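# Unplug the clipped cord from the power strip

## Task

Pull out the plug whose cord is held in the wire clip on the power strip, and move the plug so it is no longer in the wire clip; when done, neither gripper may be holding any other loose object.

## Robot and tools

Robot: two arms, left_arm and right_arm, each with a two-finger gripper and a wrist camera. Bases in the scene frame: left_arm at (+0.005, +0.326, +0.031) m, right_arm at (+0.035, -0.292, +0.036) m, both turned almost nothing about z. A camera stand sits behind the arms. A loose object may occasionally get a small push from outside.

Frames: the scene frame has its origin at table-top height halfway between the nominal bases, +z up, +x out over the table, +y toward left_arm (arm names do not match image sides). Reported end_effector_position (m) and end_effector_quat_wxyz are in the scene frame and can be a few cm off. Offsets you command are along each gripper's own Hand target axes: fingers point along the gripper's +z, and open and close along its y.

execute_actions(actions, cameras): actions is a list of actions; each action is a list of up to 15 rows, each row one 1/30 s control step; a short action repeats its final row to fill 15 steps. Every row has 14 numbers in [-1, 1]: dx, dy, dz, rx, ry, rz, opening for left_arm, then the same seven for right_arm. The six pose numbers are an offset from that arm's Hand target as it stood when the action began (not from the prior row), in the hand's own axes; 1.0 equals 0.6 m or 180 degrees, and rx, ry, rz form one rotation vector. Sending the same offset again moves further. Opening is absolute: +1 fully open (0.094 m), -1 closed. Six zeros re-request the current Hand target; to keep a gripper as is, resend its current opening (0 is itself a command). An empty actions list returns all camera images and full state. cameras: list of names, ["all"], or []; an unknown name invalidates the call.

move(target, speed, blend, opening_speed, grip_force, blocking, cameras): straight-line paths for both grippers. target is one 14-number row (same layout and scale as above, offsets from the Hand targets in hand axes) or up to 15 such rows, each counted from those same starting Hand targets, sharing a 10 s limit. speed: m/s, 0.002 to 2.9, default 0.25 (rotation up to twice that in rad/s), one value or one per target. blend: corner rounding in m for lists; 0 stops at each target. opening_speed: rate on the -1..+1 scale per second, at least 0.2; use it to close gently on fragile parts. grip_force: newtons per pad, 10 to 50, one value or one per arm; it persists, and lower forces close slowly. blocking=false returns after about 0.5 s while the move continues. Paths do not avoid obstacles or the other arm; faster moves lag, stray and hit harder. Keep paths away from an arm's own base. The result adds a move: line (done, off_target, moving, held, fault) and limits (paced = pose clipped, held = steps withheld).

wait(seconds 0 to 10, cameras): lets time pass with commands held; returns early if a running move ends. stop(cameras): brakes a running move. zoom_image(camera, region [x0, y0, x1, y1] pixels, at most 504 by 504): closer view of the newest image from cam_head_left, cam_head_right, cam_high, cam_low, cam_left_wrist or cam_right_wrist. finished_scene(scene): ends the current scene (give its number); irreversible, so only call it when the plug is out and clear of the clip with nothing else held.

Results: Hand target is the last commanded pose after clipping; the gripper often rests a little short, and only a new command (even zeros) closes the gap; resend the missing distance if needed. Orientation commands are clipped to within 40 degrees of the measured one per step. grip_measured uses the opening scale; it reads up to about 2.5 mm wide when empty and somewhat narrower than a firmly held part, and follows your command up to the force limit, so it won't show contact. grip_effort_nm is gripper motor effort (negative closing), not pad force. Joint torques include gravity and have offsets; values 1 to 3 wrap at ±28 N m. Joint velocities may print "within noise". Joint ranges (rad): waist -2.618 to 3.054, shoulder 0.000 to 3.142, elbow 0.000 to 3.142 (straight at 2.901), wrist pitch -1.571 to 1.571, wrist yaw -1.571 to 1.571, wrist roll -2.094 to 2.094.

Cameras: all 672x504; head pair on one bar, cam_high and cam_low fixed, wrist cameras fisheye. Calibration is approximate (few mm/degrees).

Avoid: dropping things or letting anything leave the table; releasing parts that are moving; slamming or hard pushing, especially into fixed or heavy items like the strip; any contact or squeeze between the two arms or grippers; stress on a wrist camera cable; pushing an arm into an unreachable or blocked pose (it keeps pressing and heats motors; command the target back past the gripper to relieve it). Holding loads or stretched postures heats motors: MOTOR HOT appears at 75 °C, at 90 °C that arm folds and idles, at 100 °C it collapses. To release, command an opening well above grip_measured.

Each tool is called after "Request:" as name([rows], argument=value, ...), one row to a line, values as JSON.

## Session

Request:
execute_actions(actions=[])

Scene clock: 0.00 s.
left_arm: end_effector_position=(+0.4082, +0.3556, +0.1466) grip_measured=+1.000 grip_effort_nm=n/a end_effector_quat_wxyz=(+0.613, -0.035, +0.789, +0.013) | right_arm: end_effector_position=(+0.4435, -0.2629, +0.1339) grip_measured=+1.000 grip_effort_nm=n/a end_effector_quat_wxyz=(+0.585, -0.027, +0.811, +0.025)
Joint positions: left_arm=[0.064 1.552 0.362 0.94 0.009 -0.021 0.094] | right_arm=[0.049 1.588 0.398 0.869 -0.011 0.005 0.094]
Joint velocities: within noise
Joint torques (N m): no reading
Motor temperatures (°C): left_arm=[26 31 35 30 26 26 31] | right_arm=[27 31 35 35 29 27 25]
Heat: left arm: 35 °C; right arm: 35 °C.
Hand target: left_arm +0.4088, +0.3556, +0.1478; +0.614, -0.035, +0.789, +0.013 | right_arm +0.4461, -0.2628, +0.1412; +0.593, -0.027, +0.805, +0.025
Tool commands: left_gripper/opening=+1.0 right_gripper/opening=+1.0
camera_calibration:
cam_left_wrist: T_world_to_cam=[[0.113532, -0.993475, -0.01082, 0.309136], [-0.682842, -0.0701137, -0.727193, 0.453118], [0.72169, 0.089948, -0.686347, -0.123319], [0, 0, 0, 1]] pos_world=[0.36331, 0.349981, 0.24821]
cam_right_wrist: T_world_to_cam=[[0.0896893, -0.993492, -0.0702119, -0.289623], [-0.753375, -0.0215642, -0.657237, 0.457033], [0.651446, 0.111843, -0.750406, -0.0616015], [0, 0, 0, 1]] pos_world=[0.410424, -0.270993, 0.233818]

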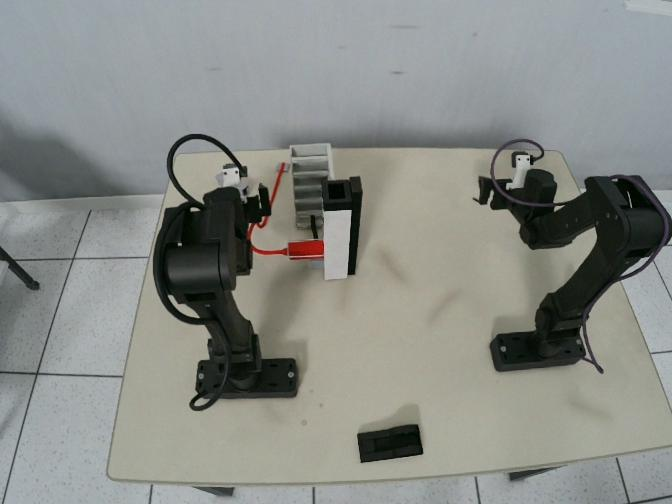

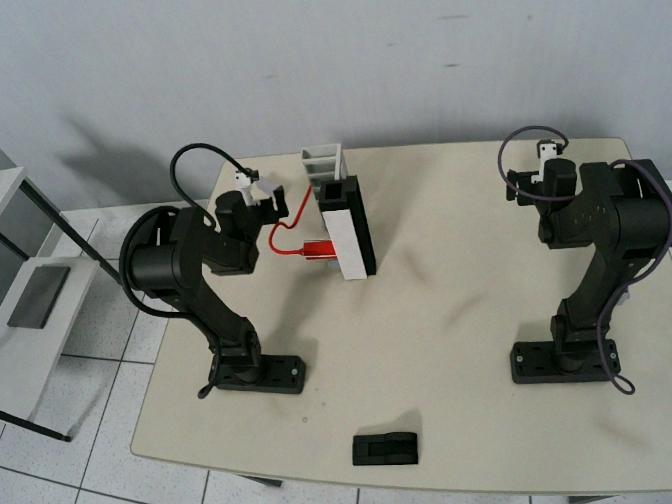

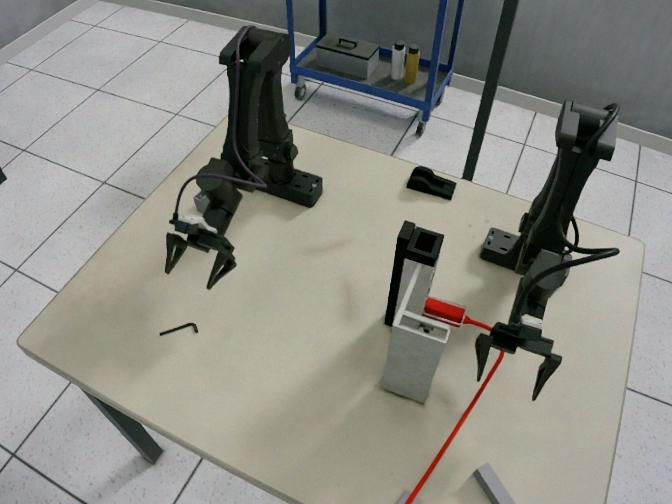

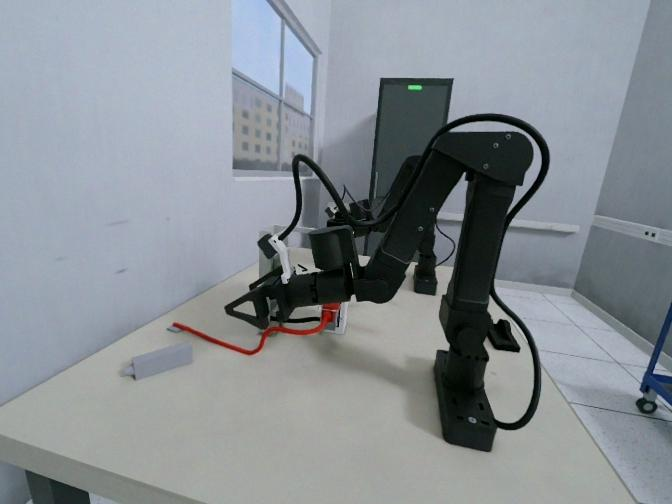

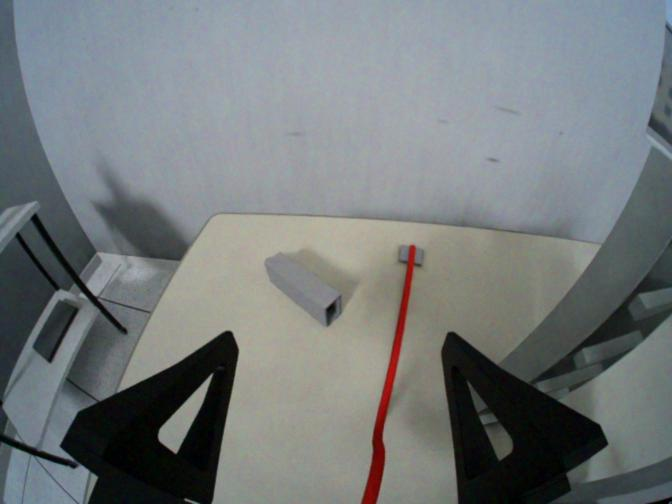

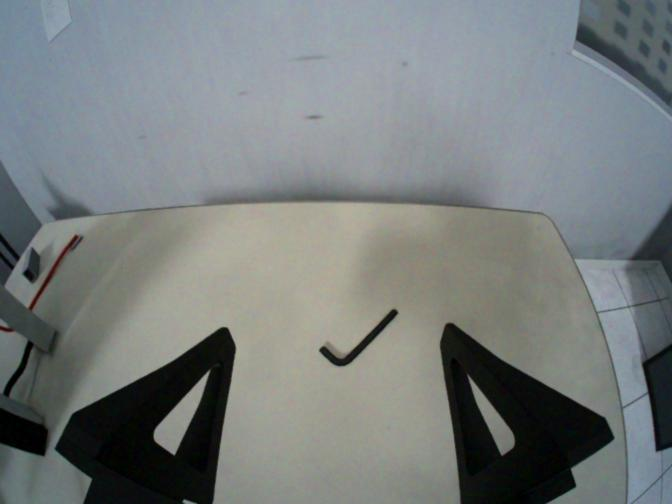

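Request:
zoom_image(camera="cam_head_left", region=[220, 130, 400, 300])

Request:
zoom_image(camera="cam_head_right", region=[240, 130, 400, 300])

Request:
zoom_image(camera="cam_high", region=[360, 200, 560, 420])

Request:
zoom_image(camera="cam_low", region=[220, 220, 380, 360])

Scaled by 2.800 from the camera's 672x504 image, which has a finer 960x720 frame.

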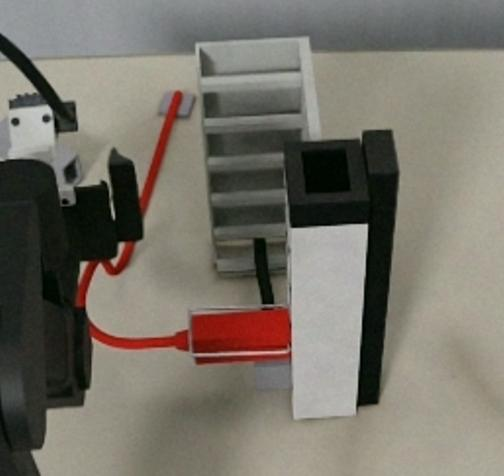

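Scaled by 2.965 from the camera's 672x504 image, which has a finer 960x720 frame.

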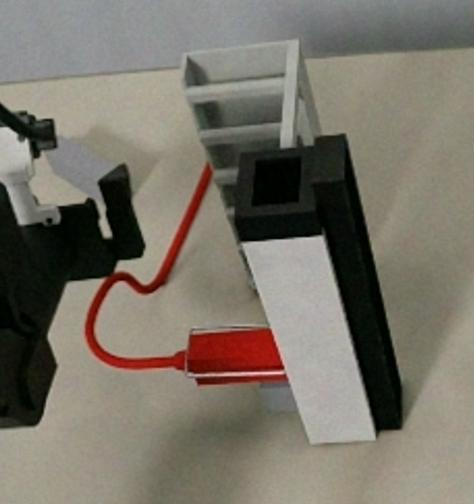

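Scaled by 2.291 from the camera's 672x504 image, which has a finer 960x720 frame.

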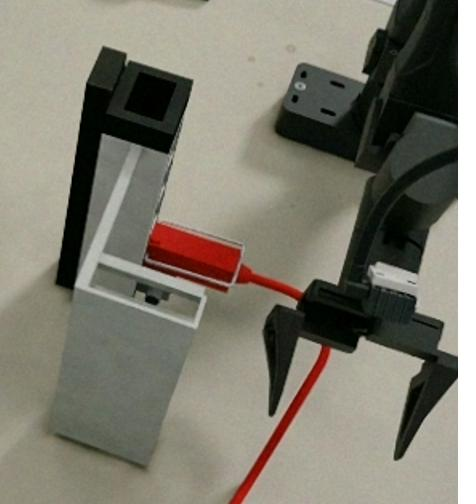

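Scaled by 3.150 from the camera's 672x504 image, which has a finer 960x720 frame.

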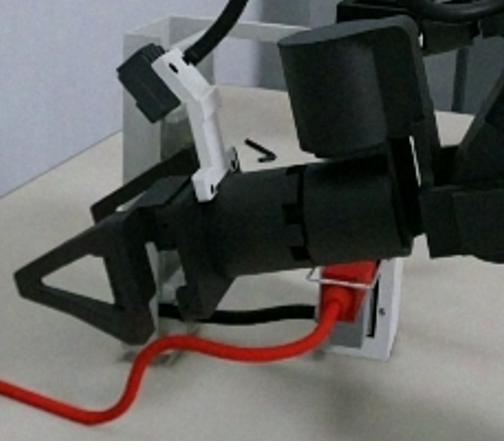

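Request:
move(target=[-0.07,-0.024,-0.346,0.269,0.127,0.141,-0.3,0,0,0,0,0,0,1], cameras=["all"])

Request:
zoom_image(camera="cam_low", region=[240, 240, 380, 350])

Request:
zoom_image(camera="cam_left_wrist", region=[200, 100, 500, 400])

Scene clock: 27.33 s.
left_arm: end_effector_position=(+0.2168, +0.3280, +0.2329) grip_measured=-0.297 grip_effort_nm=-0.13 end_effector_quat_wxyz=(+0.387, +0.380, +0.819, -0.188) | right_arm: end_effector_position=(+0.4435, -0.2629, +0.1339) grip_measured=+1.000 grip_effort_nm=0.00 end_effector_quat_wxyz=(+0.585, -0.027, +0.811, +0.025)
Joint positions: left_arm=[0.712 1.174 1.026 -1.469 0.889 1.614 0.033] | right_arm=[0.049 1.588 0.398 0.869 -0.011 0.005 0.094]
Joint torques (N m): left_arm=[0.42 -2 8.01 0.18 0.64 0.1] | right_arm=[-0.03 -6.5 5.34 1.88 0.03 -0.02]
Motor temperatures (°C): left_arm=[26 31 36 32 26 26 31] | right_arm=[27 32 35 40 29 27 25]
Heat: left arm: 36 °C; right arm: 40 °C.
Hand target: left_arm +0.2193, +0.3298, +0.2400; +0.394, +0.382, +0.815, -0.184 | right_arm +0.4461, -0.2628, +0.1412; +0.593, -0.027, +0.805, +0.025
Off the commanded pose: left_arm 0.008 m, 1 deg | right_arm 0.008 m, 1 deg.
move: done
camera_calibration:
cam_left_wrist: T_world_to_cam=[[-0.750957, -0.659403, -0.0353767, 0.38787], [-0.601738, 0.705384, -0.374628, 0.0292698], [0.271985, -0.260042, -0.9265, 0.344722], [0, 0, 0, 1]] pos_world=[0.215127, 0.324759, 0.344072]
cam_right_wrist: T_world_to_cam=[[0.0896893, -0.993492, -0.0702119, -0.289623], [-0.753375, -0.0215642, -0.657237, 0.457033], [0.651446, 0.111843, -0.750406, -0.0616015], [0, 0, 0, 1]] pos_world=[0.410424, -0.270993, 0.233818]

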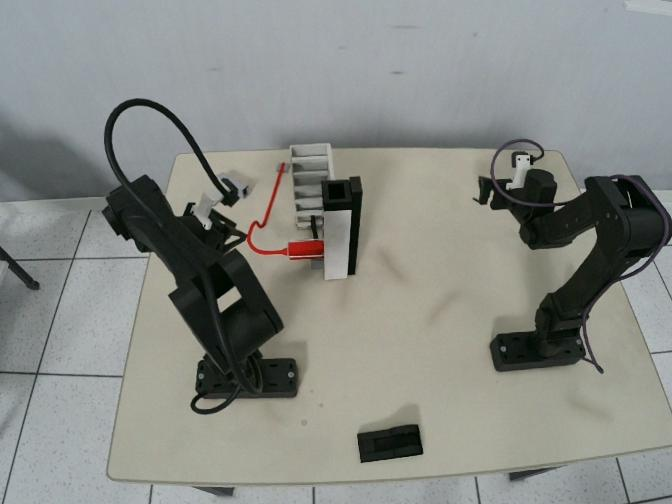

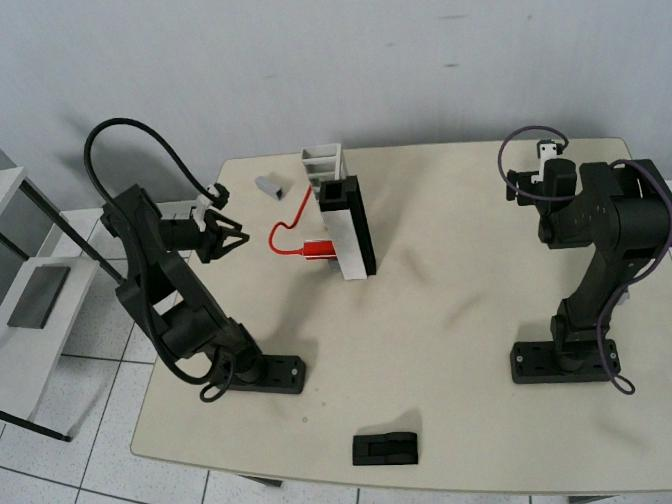

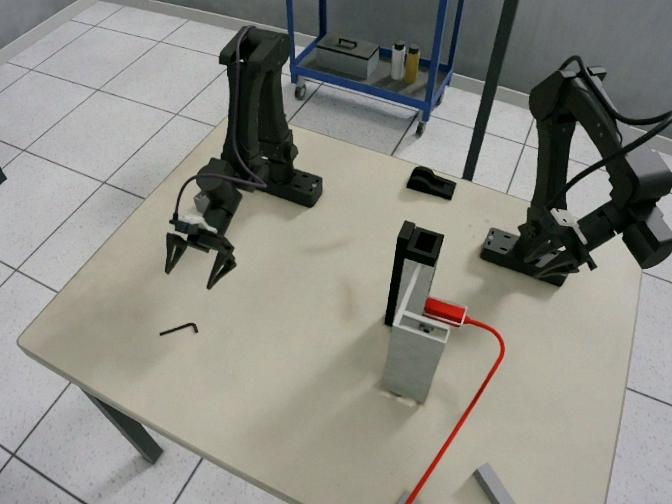

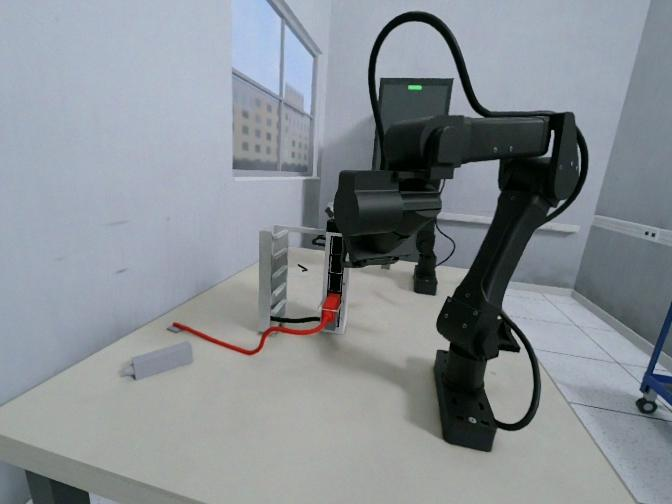

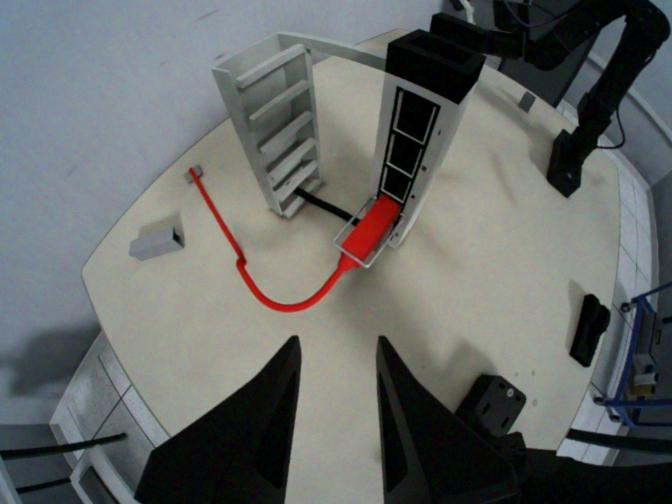

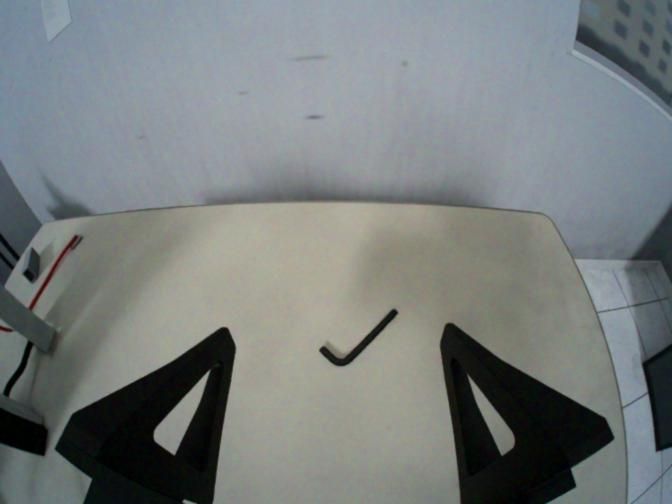

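Scaled by 3.600 from the camera's 672x504 image, which has a finer 960x720 frame.

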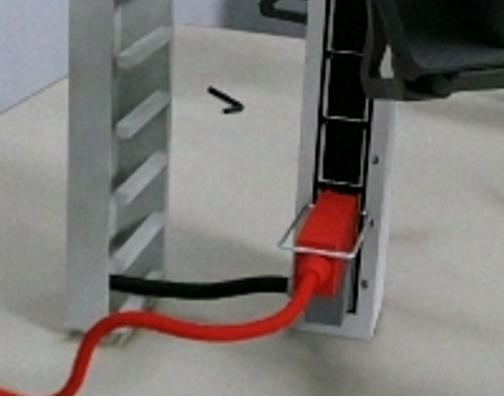

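Scaled by 1.680 from the camera's 672x504 image, which has a finer 960x720 frame.

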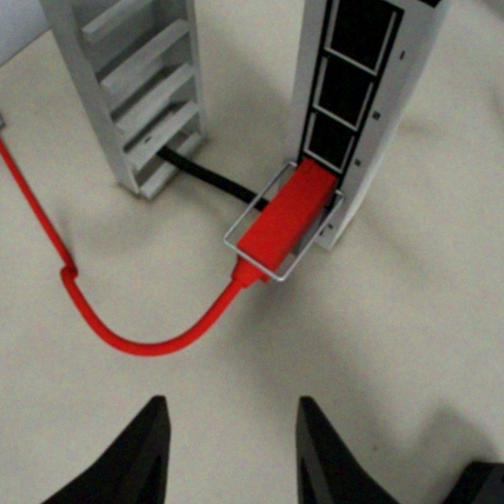

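Request:
move([
  [0,0,0,0,0,0,-0.3,0.033,0.387,-0.426,-0.138,0.001,-0.043,-1],
  [0,0,0,0,0,0,-0.3,0.166,0.784,-0.337,-0.138,0.001,-0.043,-1],
], blend=0.05, cameras=["all"])

Request:
zoom_image(camera="cam_right_wrist", region=[200, 150, 500, 450])

Request:
zoom_image(camera="cam_left_wrist", region=[270, 160, 450, 320])

Request:
zoom_image(camera="cam_low", region=[270, 260, 410, 370])

Request:
zoom_image(camera="cam_head_left", region=[240, 200, 360, 300])

Scene clock: 80.63 s.
left_arm: end_effector_position=(+0.2167, +0.3279, +0.2329) grip_measured=-0.297 grip_effort_nm=-0.13 end_effector_quat_wxyz=(+0.387, +0.380, +0.818, -0.188) | right_arm: end_effector_position=(+0.1838, +0.1861, +0.1047) grip_measured=-0.986 grip_effort_nm=-0.73 end_effector_quat_wxyz=(+0.565, -0.221, +0.780, +0.156)
Joint positions: left_arm=[0.712 1.174 1.026 -1.47 0.889 1.615 0.033] | right_arm=[1.548 2.109 1.063 0.485 0.941 0.464 0.001]
Joint torques (N m): left_arm=[0.46 -1.98 7.98 0.15 0.64 0.08] | right_arm=[-0.72 -10.03 6.83 1.62 0.41 -0.04]
Heat: left arm: 36 °C; right arm: 42 °C.
Hand target: left_arm +0.2193, +0.3298, +0.2400; +0.394, +0.382, +0.815, -0.184 | right_arm +0.1893, +0.1902, +0.1096; +0.572, -0.208, +0.778, +0.158
Off the commanded pose: left_arm 0.008 m, 1 deg | right_arm 0.009 m, 2 deg.
move: done
camera_calibration:
cam_left_wrist: T_world_to_cam=[[-0.751449, -0.658812, -0.0359205, 0.38783], [-0.601037, 0.705976, -0.374637, 0.0289397], [0.272175, -0.259931, -0.926475, 0.344638], [0, 0, 0, 1]] pos_world=[0.215027, 0.324659, 0.344072]
cam_right_wrist: T_world_to_cam=[[0.533869, -0.843701, -0.0561457, 0.066679], [-0.654654, -0.370393, -0.658966, 0.298782], [0.535175, 0.388558, -0.750074, 0.00529715], [0, 0, 0, 1]] pos_world=[0.157166, 0.164866, 0.204604]

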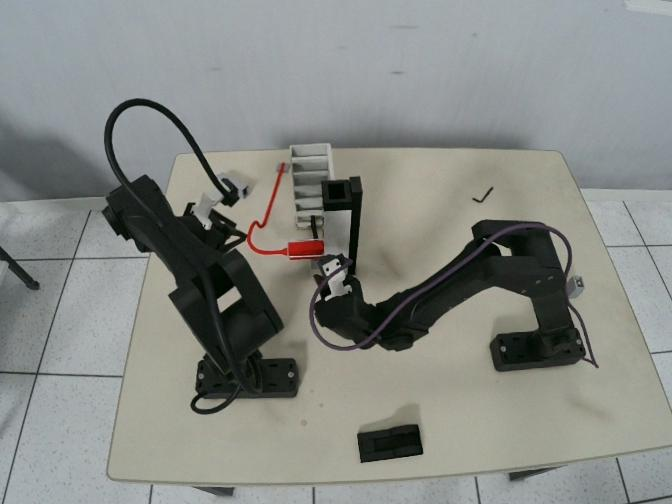

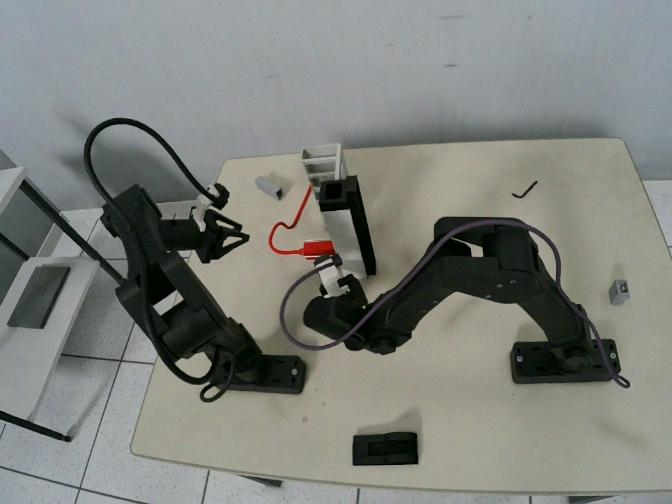

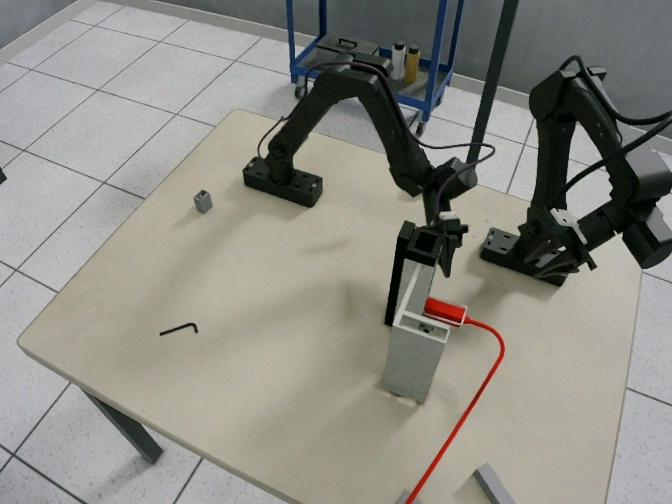

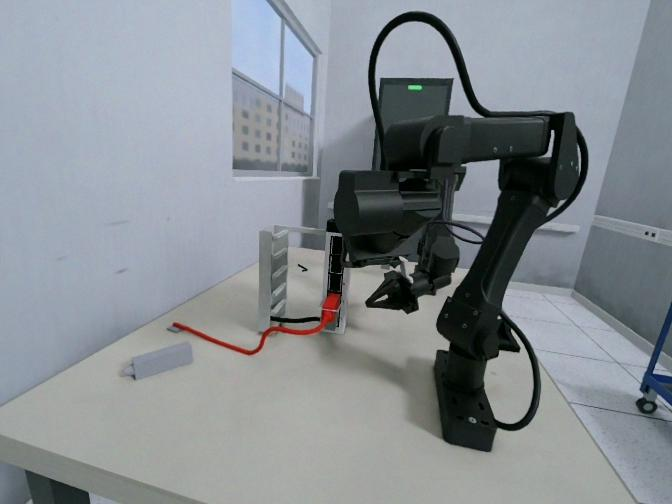

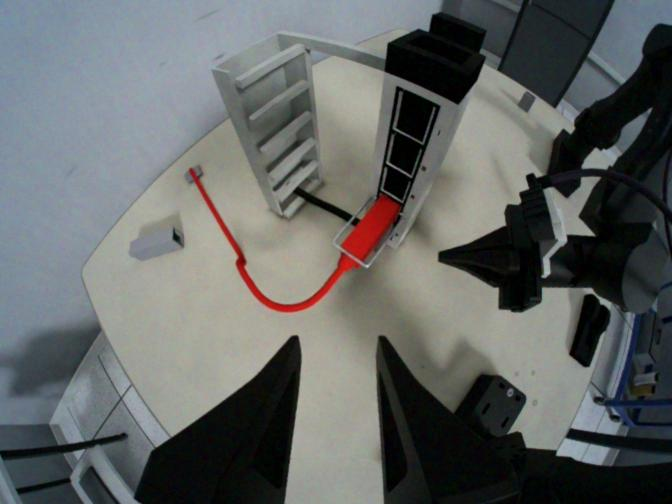

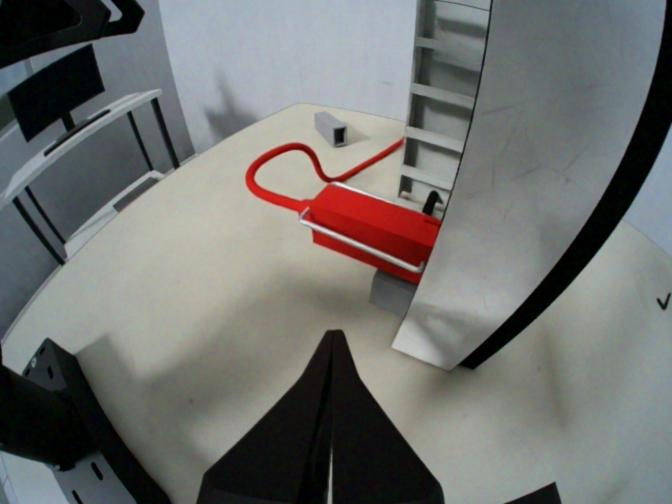

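Scaled by 1.680 from the camera's 672x504 image, which has a finer 960x720 frame.

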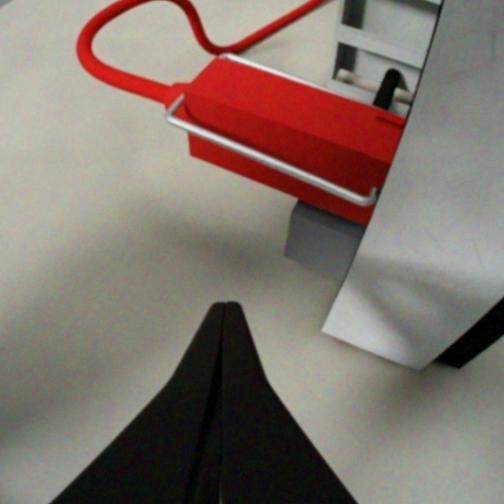

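Scaled by 2.800 from the camera's 672x504 image, which has a finer 960x720 frame.

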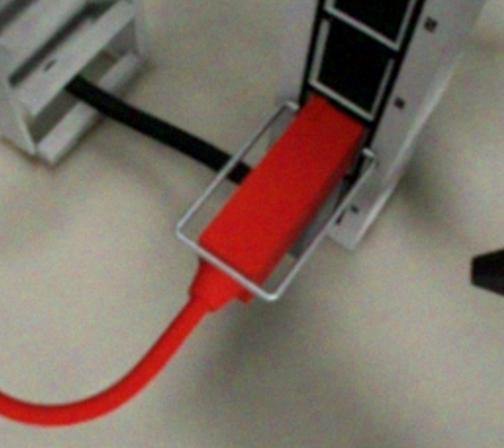

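Scaled by 3.600 from the camera's 672x504 image, which has a finer 960x720 frame.

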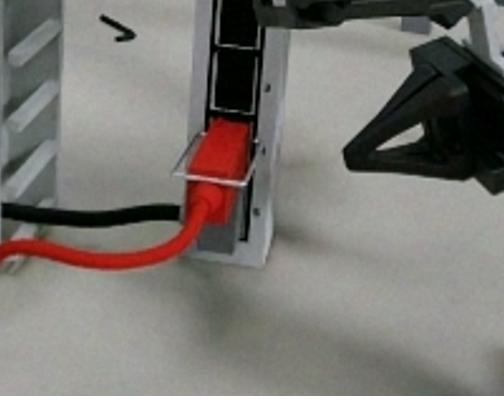

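Scaled by 4.200 from the camera's 672x504 image, which has a finer 960x720 frame.

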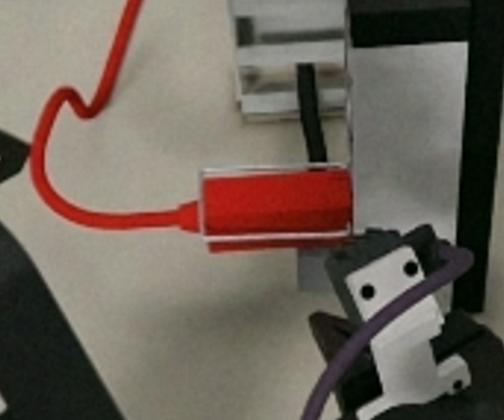

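Request:
move(target=[0,0,0,0,0,0,-0.3,0.005,0.042,0.098,0,0,0,-1], speed=0.12, cameras=["cam_right_wrist","cam_left_wrist","cam_low"])

Request:
zoom_image(camera="cam_right_wrist", region=[220, 170, 440, 390])

Request:
zoom_image(camera="cam_left_wrist", region=[310, 190, 450, 310])

Request:
zoom_image(camera="cam_low", region=[300, 270, 400, 350])

Scene clock: 101.87 s.
left_arm: end_effector_position=(+0.2167, +0.3279, +0.2329) grip_measured=-0.297 grip_effort_nm=-0.13 end_effector_quat_wxyz=(+0.387, +0.380, +0.818, -0.188) | right_arm: end_effector_position=(+0.2212, +0.2352, +0.0890) grip_measured=-0.986 grip_effort_nm=-0.73 end_effector_quat_wxyz=(+0.569, -0.213, +0.779, +0.156)
Joint positions: left_arm=[0.712 1.174 1.026 -1.47 0.889 1.615 0.033] | right_arm=[1.468 2.303 1.306 0.495 0.885 0.402 0.001]
Joint torques (N m): left_arm=[0.44 -1.99 8.01 0.15 0.65 0.08] | right_arm=[-0.4 -11.43 7.12 1.61 0.27 -0.05]
Heat: left arm: 36 °C; right arm: 41 °C.
Hand target: left_arm +0.2193, +0.3298, +0.2400; +0.394, +0.382, +0.815, -0.184 | right_arm +0.2243, +0.2399, +0.0893; +0.572, -0.208, +0.778, +0.157
Off the commanded pose: left_arm 0.008 m, 1 deg | right_arm 0.006 m, 1 deg.
move: done
camera_calibration:
cam_left_wrist: T_world_to_cam=[[-0.751449, -0.658812, -0.0359205, 0.38783], [-0.601037, 0.705976, -0.374637, 0.0289397], [0.272175, -0.259931, -0.926475, 0.344638], [0, 0, 0, 1]] pos_world=[0.215027, 0.324659, 0.344072]
cam_right_wrist: T_world_to_cam=[[0.522807, -0.850158, -0.0624812, 0.0918952], [-0.655916, -0.354375, -0.666477, 0.328248], [0.54447, 0.389421, -0.742902, -0.0485623], [0, 0, 0, 1]] pos_world=[0.1937, 0.213359, 0.188434]
Images, in order (width x height): cam_low 672x504, cam_left_wrist 672x504, cam_right_wrist 672x504.

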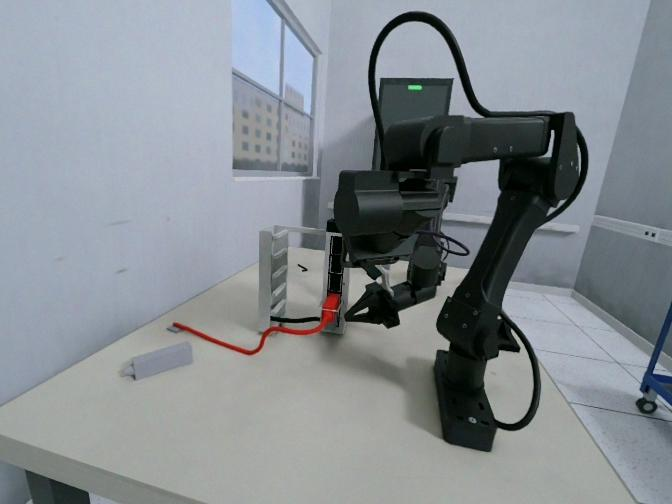

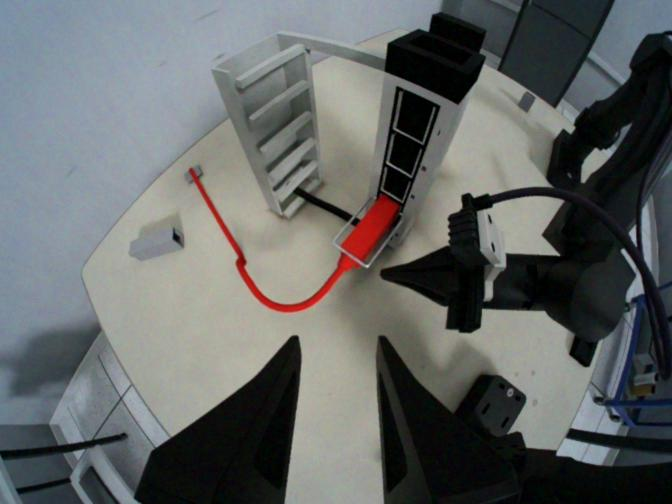

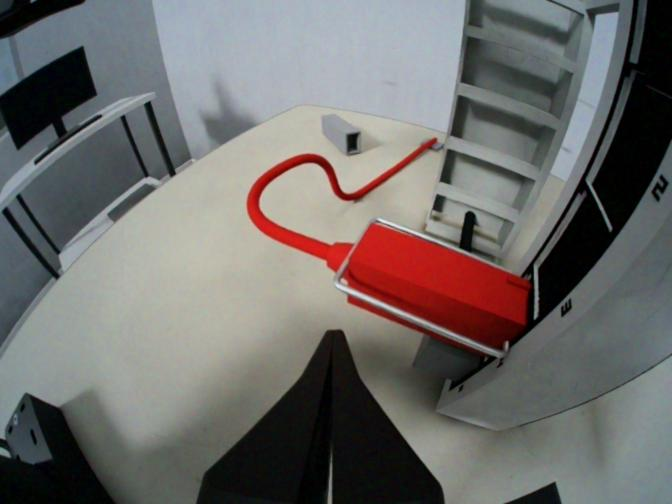

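Scaled by 2.291 from the camera's 672x504 image, which has a finer 960x720 frame.

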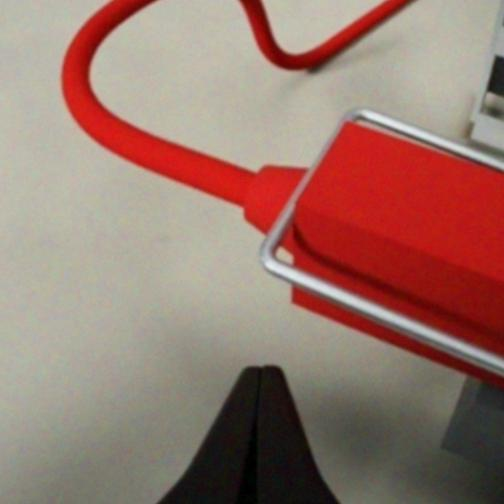

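Scaled by 3.600 from the camera's 672x504 image, which has a finer 960x720 frame.

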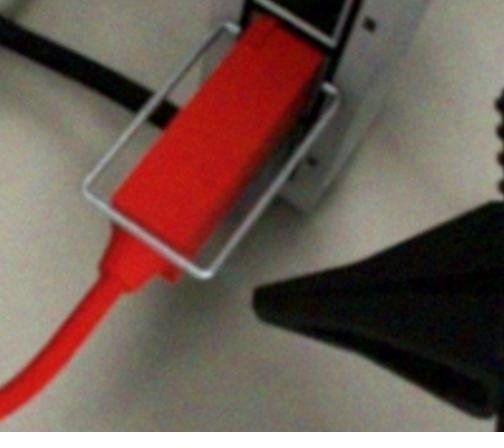

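Scaled by 5.040 from the camera's 672x504 image, which has a finer 960x720 frame.

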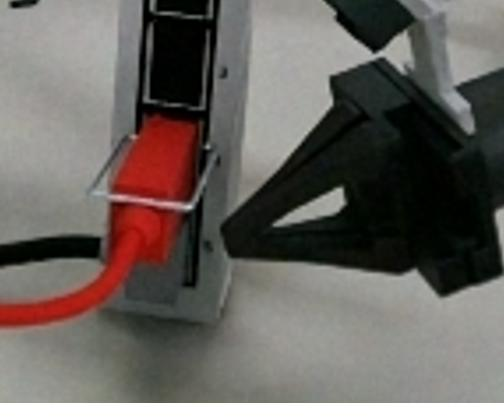

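Request:
move([
  [0,0,0,0,0,0,-0.3,-0.005,-0.015,0.032,0,0,0,-1],
  [0,0,0,0,0,0,-0.3,-0.059,-0.023,0.010,0,0,0,-1],
], speed=[0.08,0.06], cameras=["cam_right_wrist","cam_left_wrist","cam_low"])

Request:
zoom_image(camera="cam_right_wrist", region=[220, 170, 440, 390])

Request:
zoom_image(camera="cam_low", region=[300, 270, 400, 350])

Scene clock: 111.27 s.
left_arm: end_effector_position=(+0.2167, +0.3279, +0.2329) grip_measured=-0.297 grip_effort_nm=-0.13 end_effector_quat_wxyz=(+0.387, +0.380, +0.818, -0.188) | right_arm: end_effector_position=(+0.2402, +0.2332, +0.0896) grip_measured=-0.986 grip_effort_nm=-0.73 end_effector_quat_wxyz=(+0.559, -0.229, +0.784, +0.141)
Joint positions: left_arm=[0.712 1.174 1.026 -1.47 0.889 1.615 0.033] | right_arm=[1.422 2.289 1.322 0.443 0.834 0.366 0.001]
Joint torques (N m): left_arm=[0.42 -2.02 8.01 0.15 0.64 0.08] | right_arm=[-0.54 -17.14 6.2 1.57 0.35 -0.03]
Heat: left arm: 36 °C; right arm: 40 °C.
Hand target: left_arm +0.2193, +0.3298, +0.2400; +0.394, +0.382, +0.815, -0.184 | right_arm +0.2454, +0.2360, +0.1213; +0.572, -0.208, +0.778, +0.157
Off the commanded pose: left_arm 0.008 m, 1 deg | right_arm 0.032 m, 4 deg.
move: off_target (right_arm)
camera_calibration:
cam_left_wrist: T_world_to_cam=[[-0.751449, -0.658812, -0.0359205, 0.38783], [-0.601037, 0.705976, -0.374637, 0.0289397], [0.272175, -0.259931, -0.926475, 0.344638], [0, 0, 0, 1]] pos_world=[0.215027, 0.324659, 0.344072]
cam_right_wrist: T_world_to_cam=[[0.530581, -0.847215, -0.0266703, 0.0744861], [-0.659035, -0.392534, -0.641553, 0.347935], [0.533064, 0.357972, -0.766615, -0.0453777], [0, 0, 0, 1]] pos_world=[0.21397, 0.215926, 0.190418]
Images, in order (width x height): cam_low 672x504, cam_left_wrist 672x504, cam_right_wrist 672x504.

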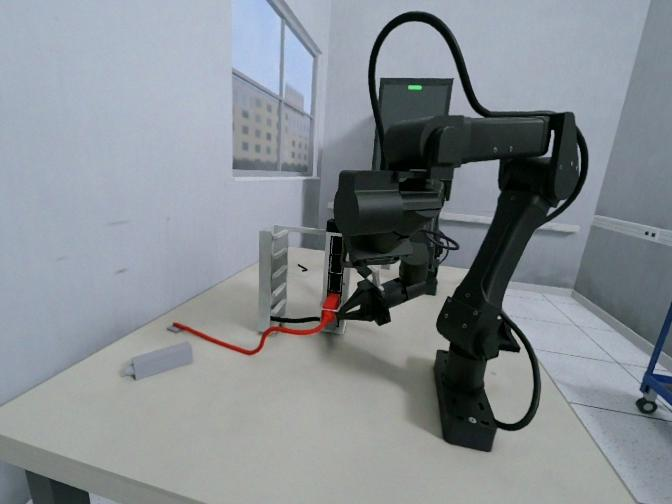

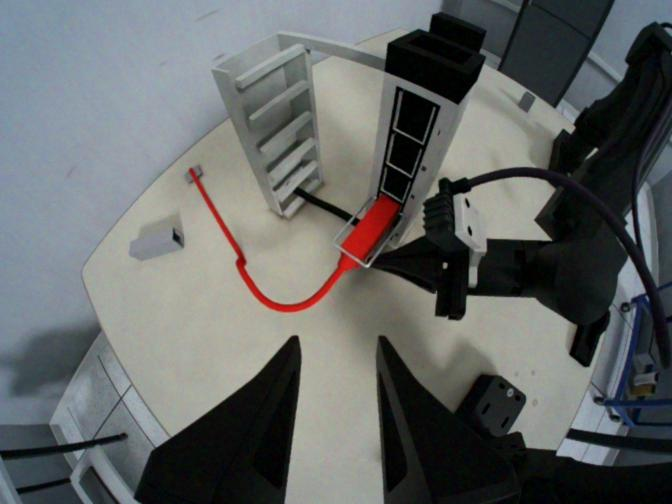

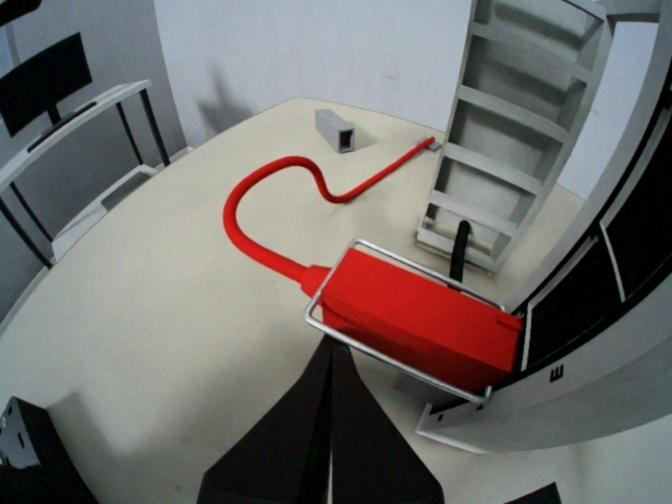

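Scaled by 2.291 from the camera's 672x504 image, which has a finer 960x720 frame.

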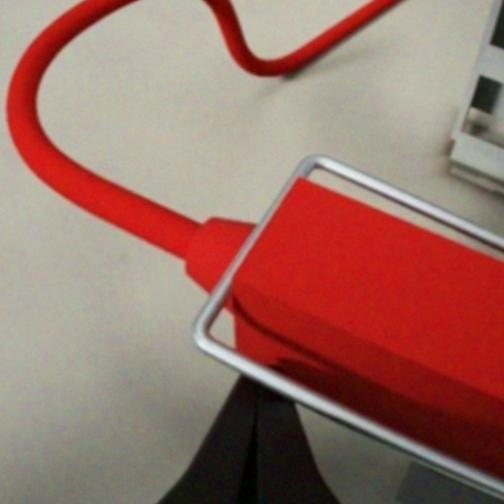

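Scaled by 5.040 from the camera's 672x504 image, which has a finer 960x720 frame.

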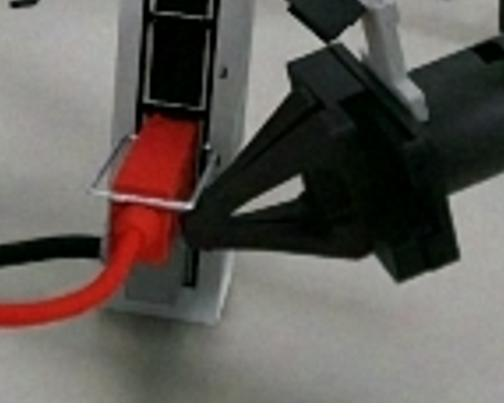

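Request:
move([
  [0,0,0,0,0,0,-0.3,0.064,-0.001,0.02,0,0,0,-1],
  [0,0,0,0,0,0,-0.3,0.064,0.007,0.019,0,0,0,-1],
  [0,0,0,0,0,0,-0.3,0,0.008,-0.001,0,0,0,-1],
], speed=0.06, cameras=["cam_right_wrist","cam_low"])

Request:
zoom_image(camera="cam_right_wrist", region=[220, 170, 440, 390])

Request:
zoom_image(camera="cam_low", region=[300, 270, 400, 350])

Scene clock: 122.67 s.
left_arm: end_effector_position=(+0.2167, +0.3279, +0.2329) grip_measured=-0.297 grip_effort_nm=-0.13 end_effector_quat_wxyz=(+0.387, +0.380, +0.818, -0.188) | right_arm: end_effector_position=(+0.2404, +0.2332, +0.0882) grip_measured=-0.986 grip_effort_nm=-0.73 end_effector_quat_wxyz=(+0.558, -0.231, +0.785, +0.137)
Joint positions: left_arm=[0.712 1.174 1.026 -1.47 0.889 1.615 0.033] | right_arm=[1.422 2.293 1.329 0.431 0.836 0.366 0.001]
Joint torques (N m): left_arm=[0.47 -1.98 7.97 0.15 0.63 0.09] | right_arm=[0.06 -16.75 7.15 1.57 0.4 0.04]
Motor temperatures (°C): left_arm=[26 30 36 28 26 25 31] | right_arm=[27 37 36 40 29 26 26]
Heat: left arm: 36 °C; right arm: 40 °C.
Hand target: left_arm +0.2193, +0.3298, +0.2400; +0.394, +0.382, +0.815, -0.184 | right_arm +0.2425, +0.2399, +0.1215; +0.572, -0.208, +0.778, +0.157
Off the commanded pose: left_arm 0.008 m, 1 deg | right_arm 0.034 m, 4 deg.
move: off_target (right_arm)
camera_calibration:
cam_right_wrist: T_world_to_cam=[[0.529167, -0.848312, -0.0187077, 0.0742475], [-0.659875, -0.397562, -0.637581, 0.348235], [0.53343, 0.349731, -0.770156, -0.044562], [0, 0, 0, 1]] pos_world=[0.214273, 0.217015, 0.189097]
Images, in order (width x height): cam_low 672x504, cam_right_wrist 672x504.

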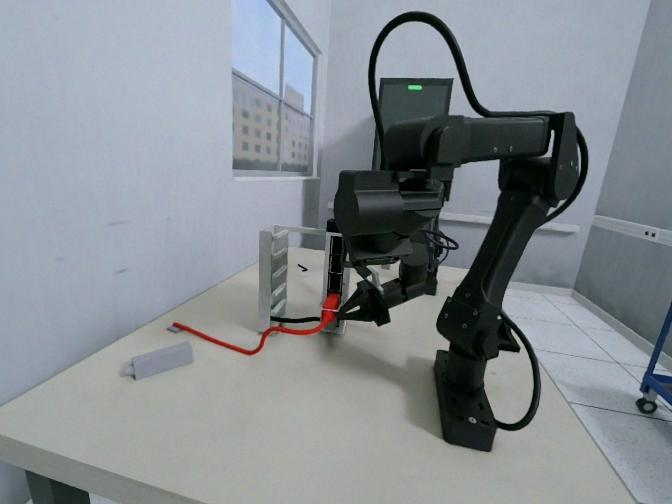

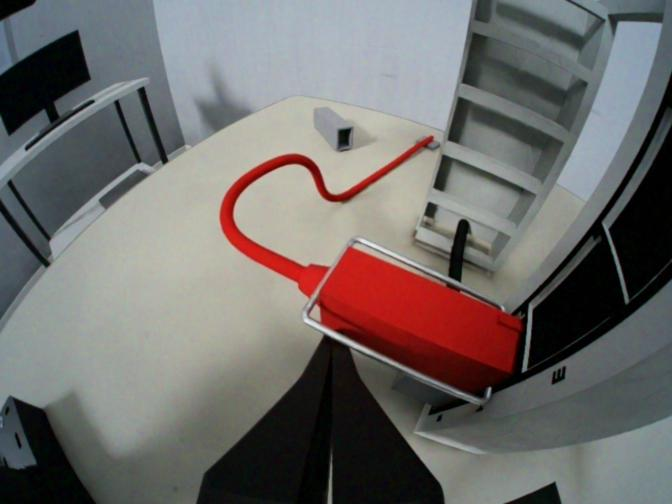

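Scaled by 2.291 from the camera's 672x504 image, which has a finer 960x720 frame.

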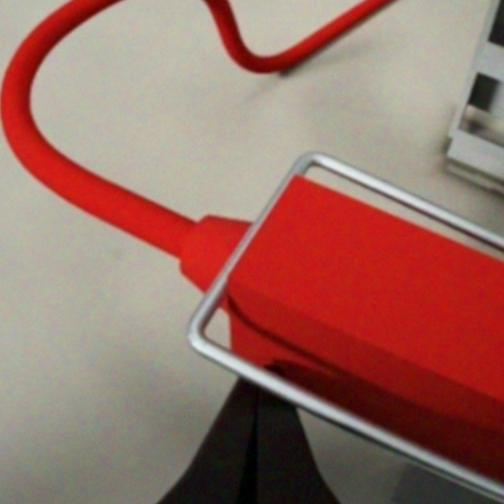

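Scaled by 5.040 from the camera's 672x504 image, which has a finer 960x720 frame.

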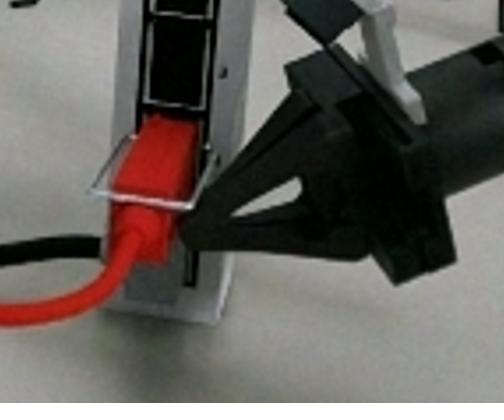

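Request:
move([
  [0,0,0,0,0,0,-0.3,0.088,-0.001,0.027,0,0,0,-1],
  [0,0,0,0,0,0,-0.3,0.090,0.010,0.022,0,0,0,-1],
  [0,0,0,0,0,0,-0.3,0.002,0.011,-0.005,0,0,0,-1],
], speed=0.06, cameras=["cam_right_wrist","cam_low","cam_left_wrist"])

Request:
zoom_image(camera="cam_right_wrist", region=[220, 170, 440, 390])

Request:
zoom_image(camera="cam_low", region=[300, 270, 400, 350])

Scene clock: 132.50 s.
left_arm: end_effector_position=(+0.2167, +0.3279, +0.2329) grip_measured=-0.297 grip_effort_nm=-0.13 end_effector_quat_wxyz=(+0.387, +0.380, +0.818, -0.188) | right_arm: end_effector_position=(+0.2374, +0.2371, +0.0899) grip_measured=-0.986 grip_effort_nm=-0.73 end_effector_quat_wxyz=(+0.559, -0.230, +0.785, +0.135)
Joint positions: left_arm=[0.712 1.174 1.026 -1.47 0.889 1.615 0.033] | right_arm=[1.431 2.301 1.351 0.413 0.849 0.372 0.001]
Joint torques (N m): left_arm=[0.43 -1.99 7.95 0.16 0.66 0.08] | right_arm=[0.5 -16.66 6.98 1.56 0.4 0.09]
Heat: left arm: 36 °C; right arm: 40 °C.
Hand target: left_arm +0.2193, +0.3298, +0.2400; +0.394, +0.382, +0.815, -0.184 | right_arm +0.2363, +0.2440, +0.1214; +0.572, -0.208, +0.778, +0.158
Off the commanded pose: left_arm 0.008 m, 1 deg | right_arm 0.032 m, 4 deg.
move: off_target (right_arm)
camera_calibration:
cam_left_wrist: T_world_to_cam=[[-0.751449, -0.658812, -0.0359205, 0.38783], [-0.601037, 0.705976, -0.374637, 0.0289397], [0.272175, -0.259931, -0.926475, 0.344638], [0, 0, 0, 1]] pos_world=[0.215027, 0.324659, 0.344072]
cam_right_wrist: T_world_to_cam=[[0.526025, -0.850296, -0.0171636, 0.0801494], [-0.659057, -0.394796, -0.640141, 0.348171], [0.537533, 0.348042, -0.768066, -0.043683], [0, 0, 0, 1]] pos_world=[0.210785, 0.220811, 0.190703]
Images, in order (width x height): cam_low 672x504, cam_left_wrist 672x504, cam_right_wrist 672x504.

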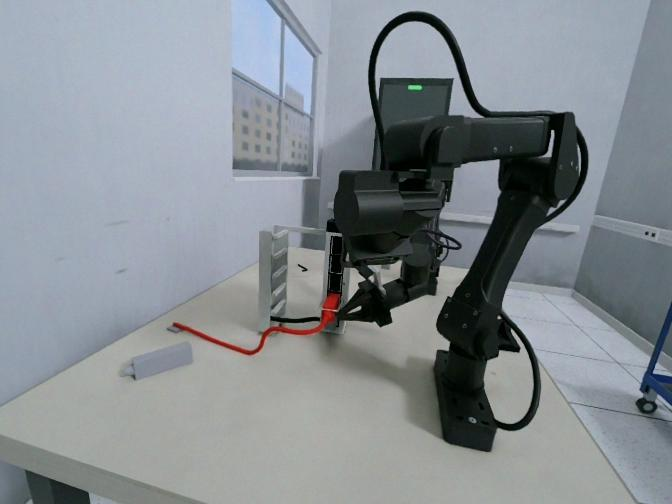

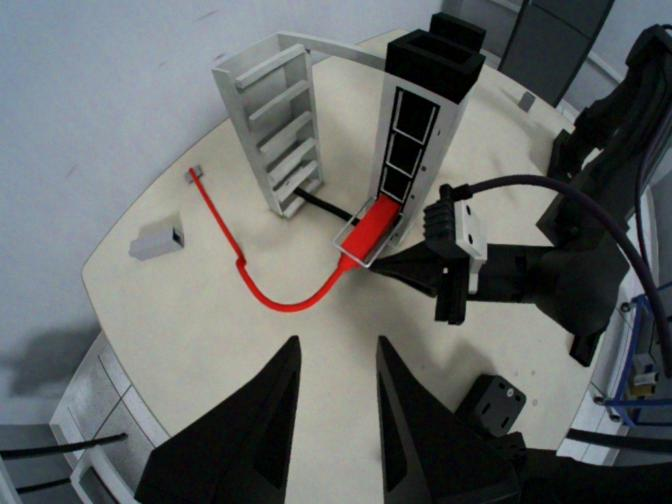

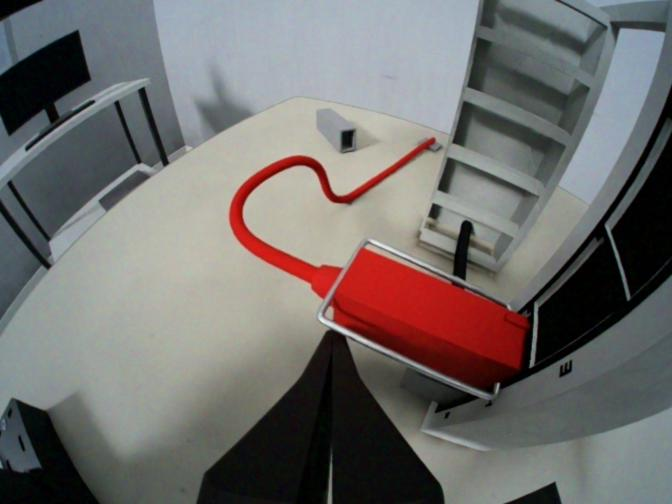

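Scaled by 2.291 from the camera's 672x504 image, which has a finer 960x720 frame.

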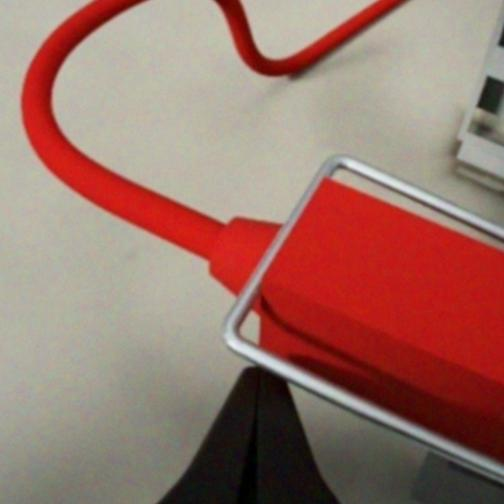

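Scaled by 5.040 from the camera's 672x504 image, which has a finer 960x720 frame.

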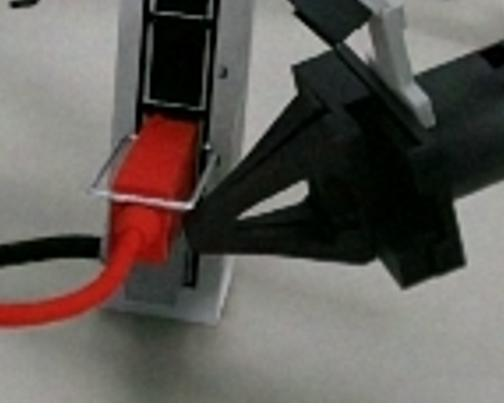

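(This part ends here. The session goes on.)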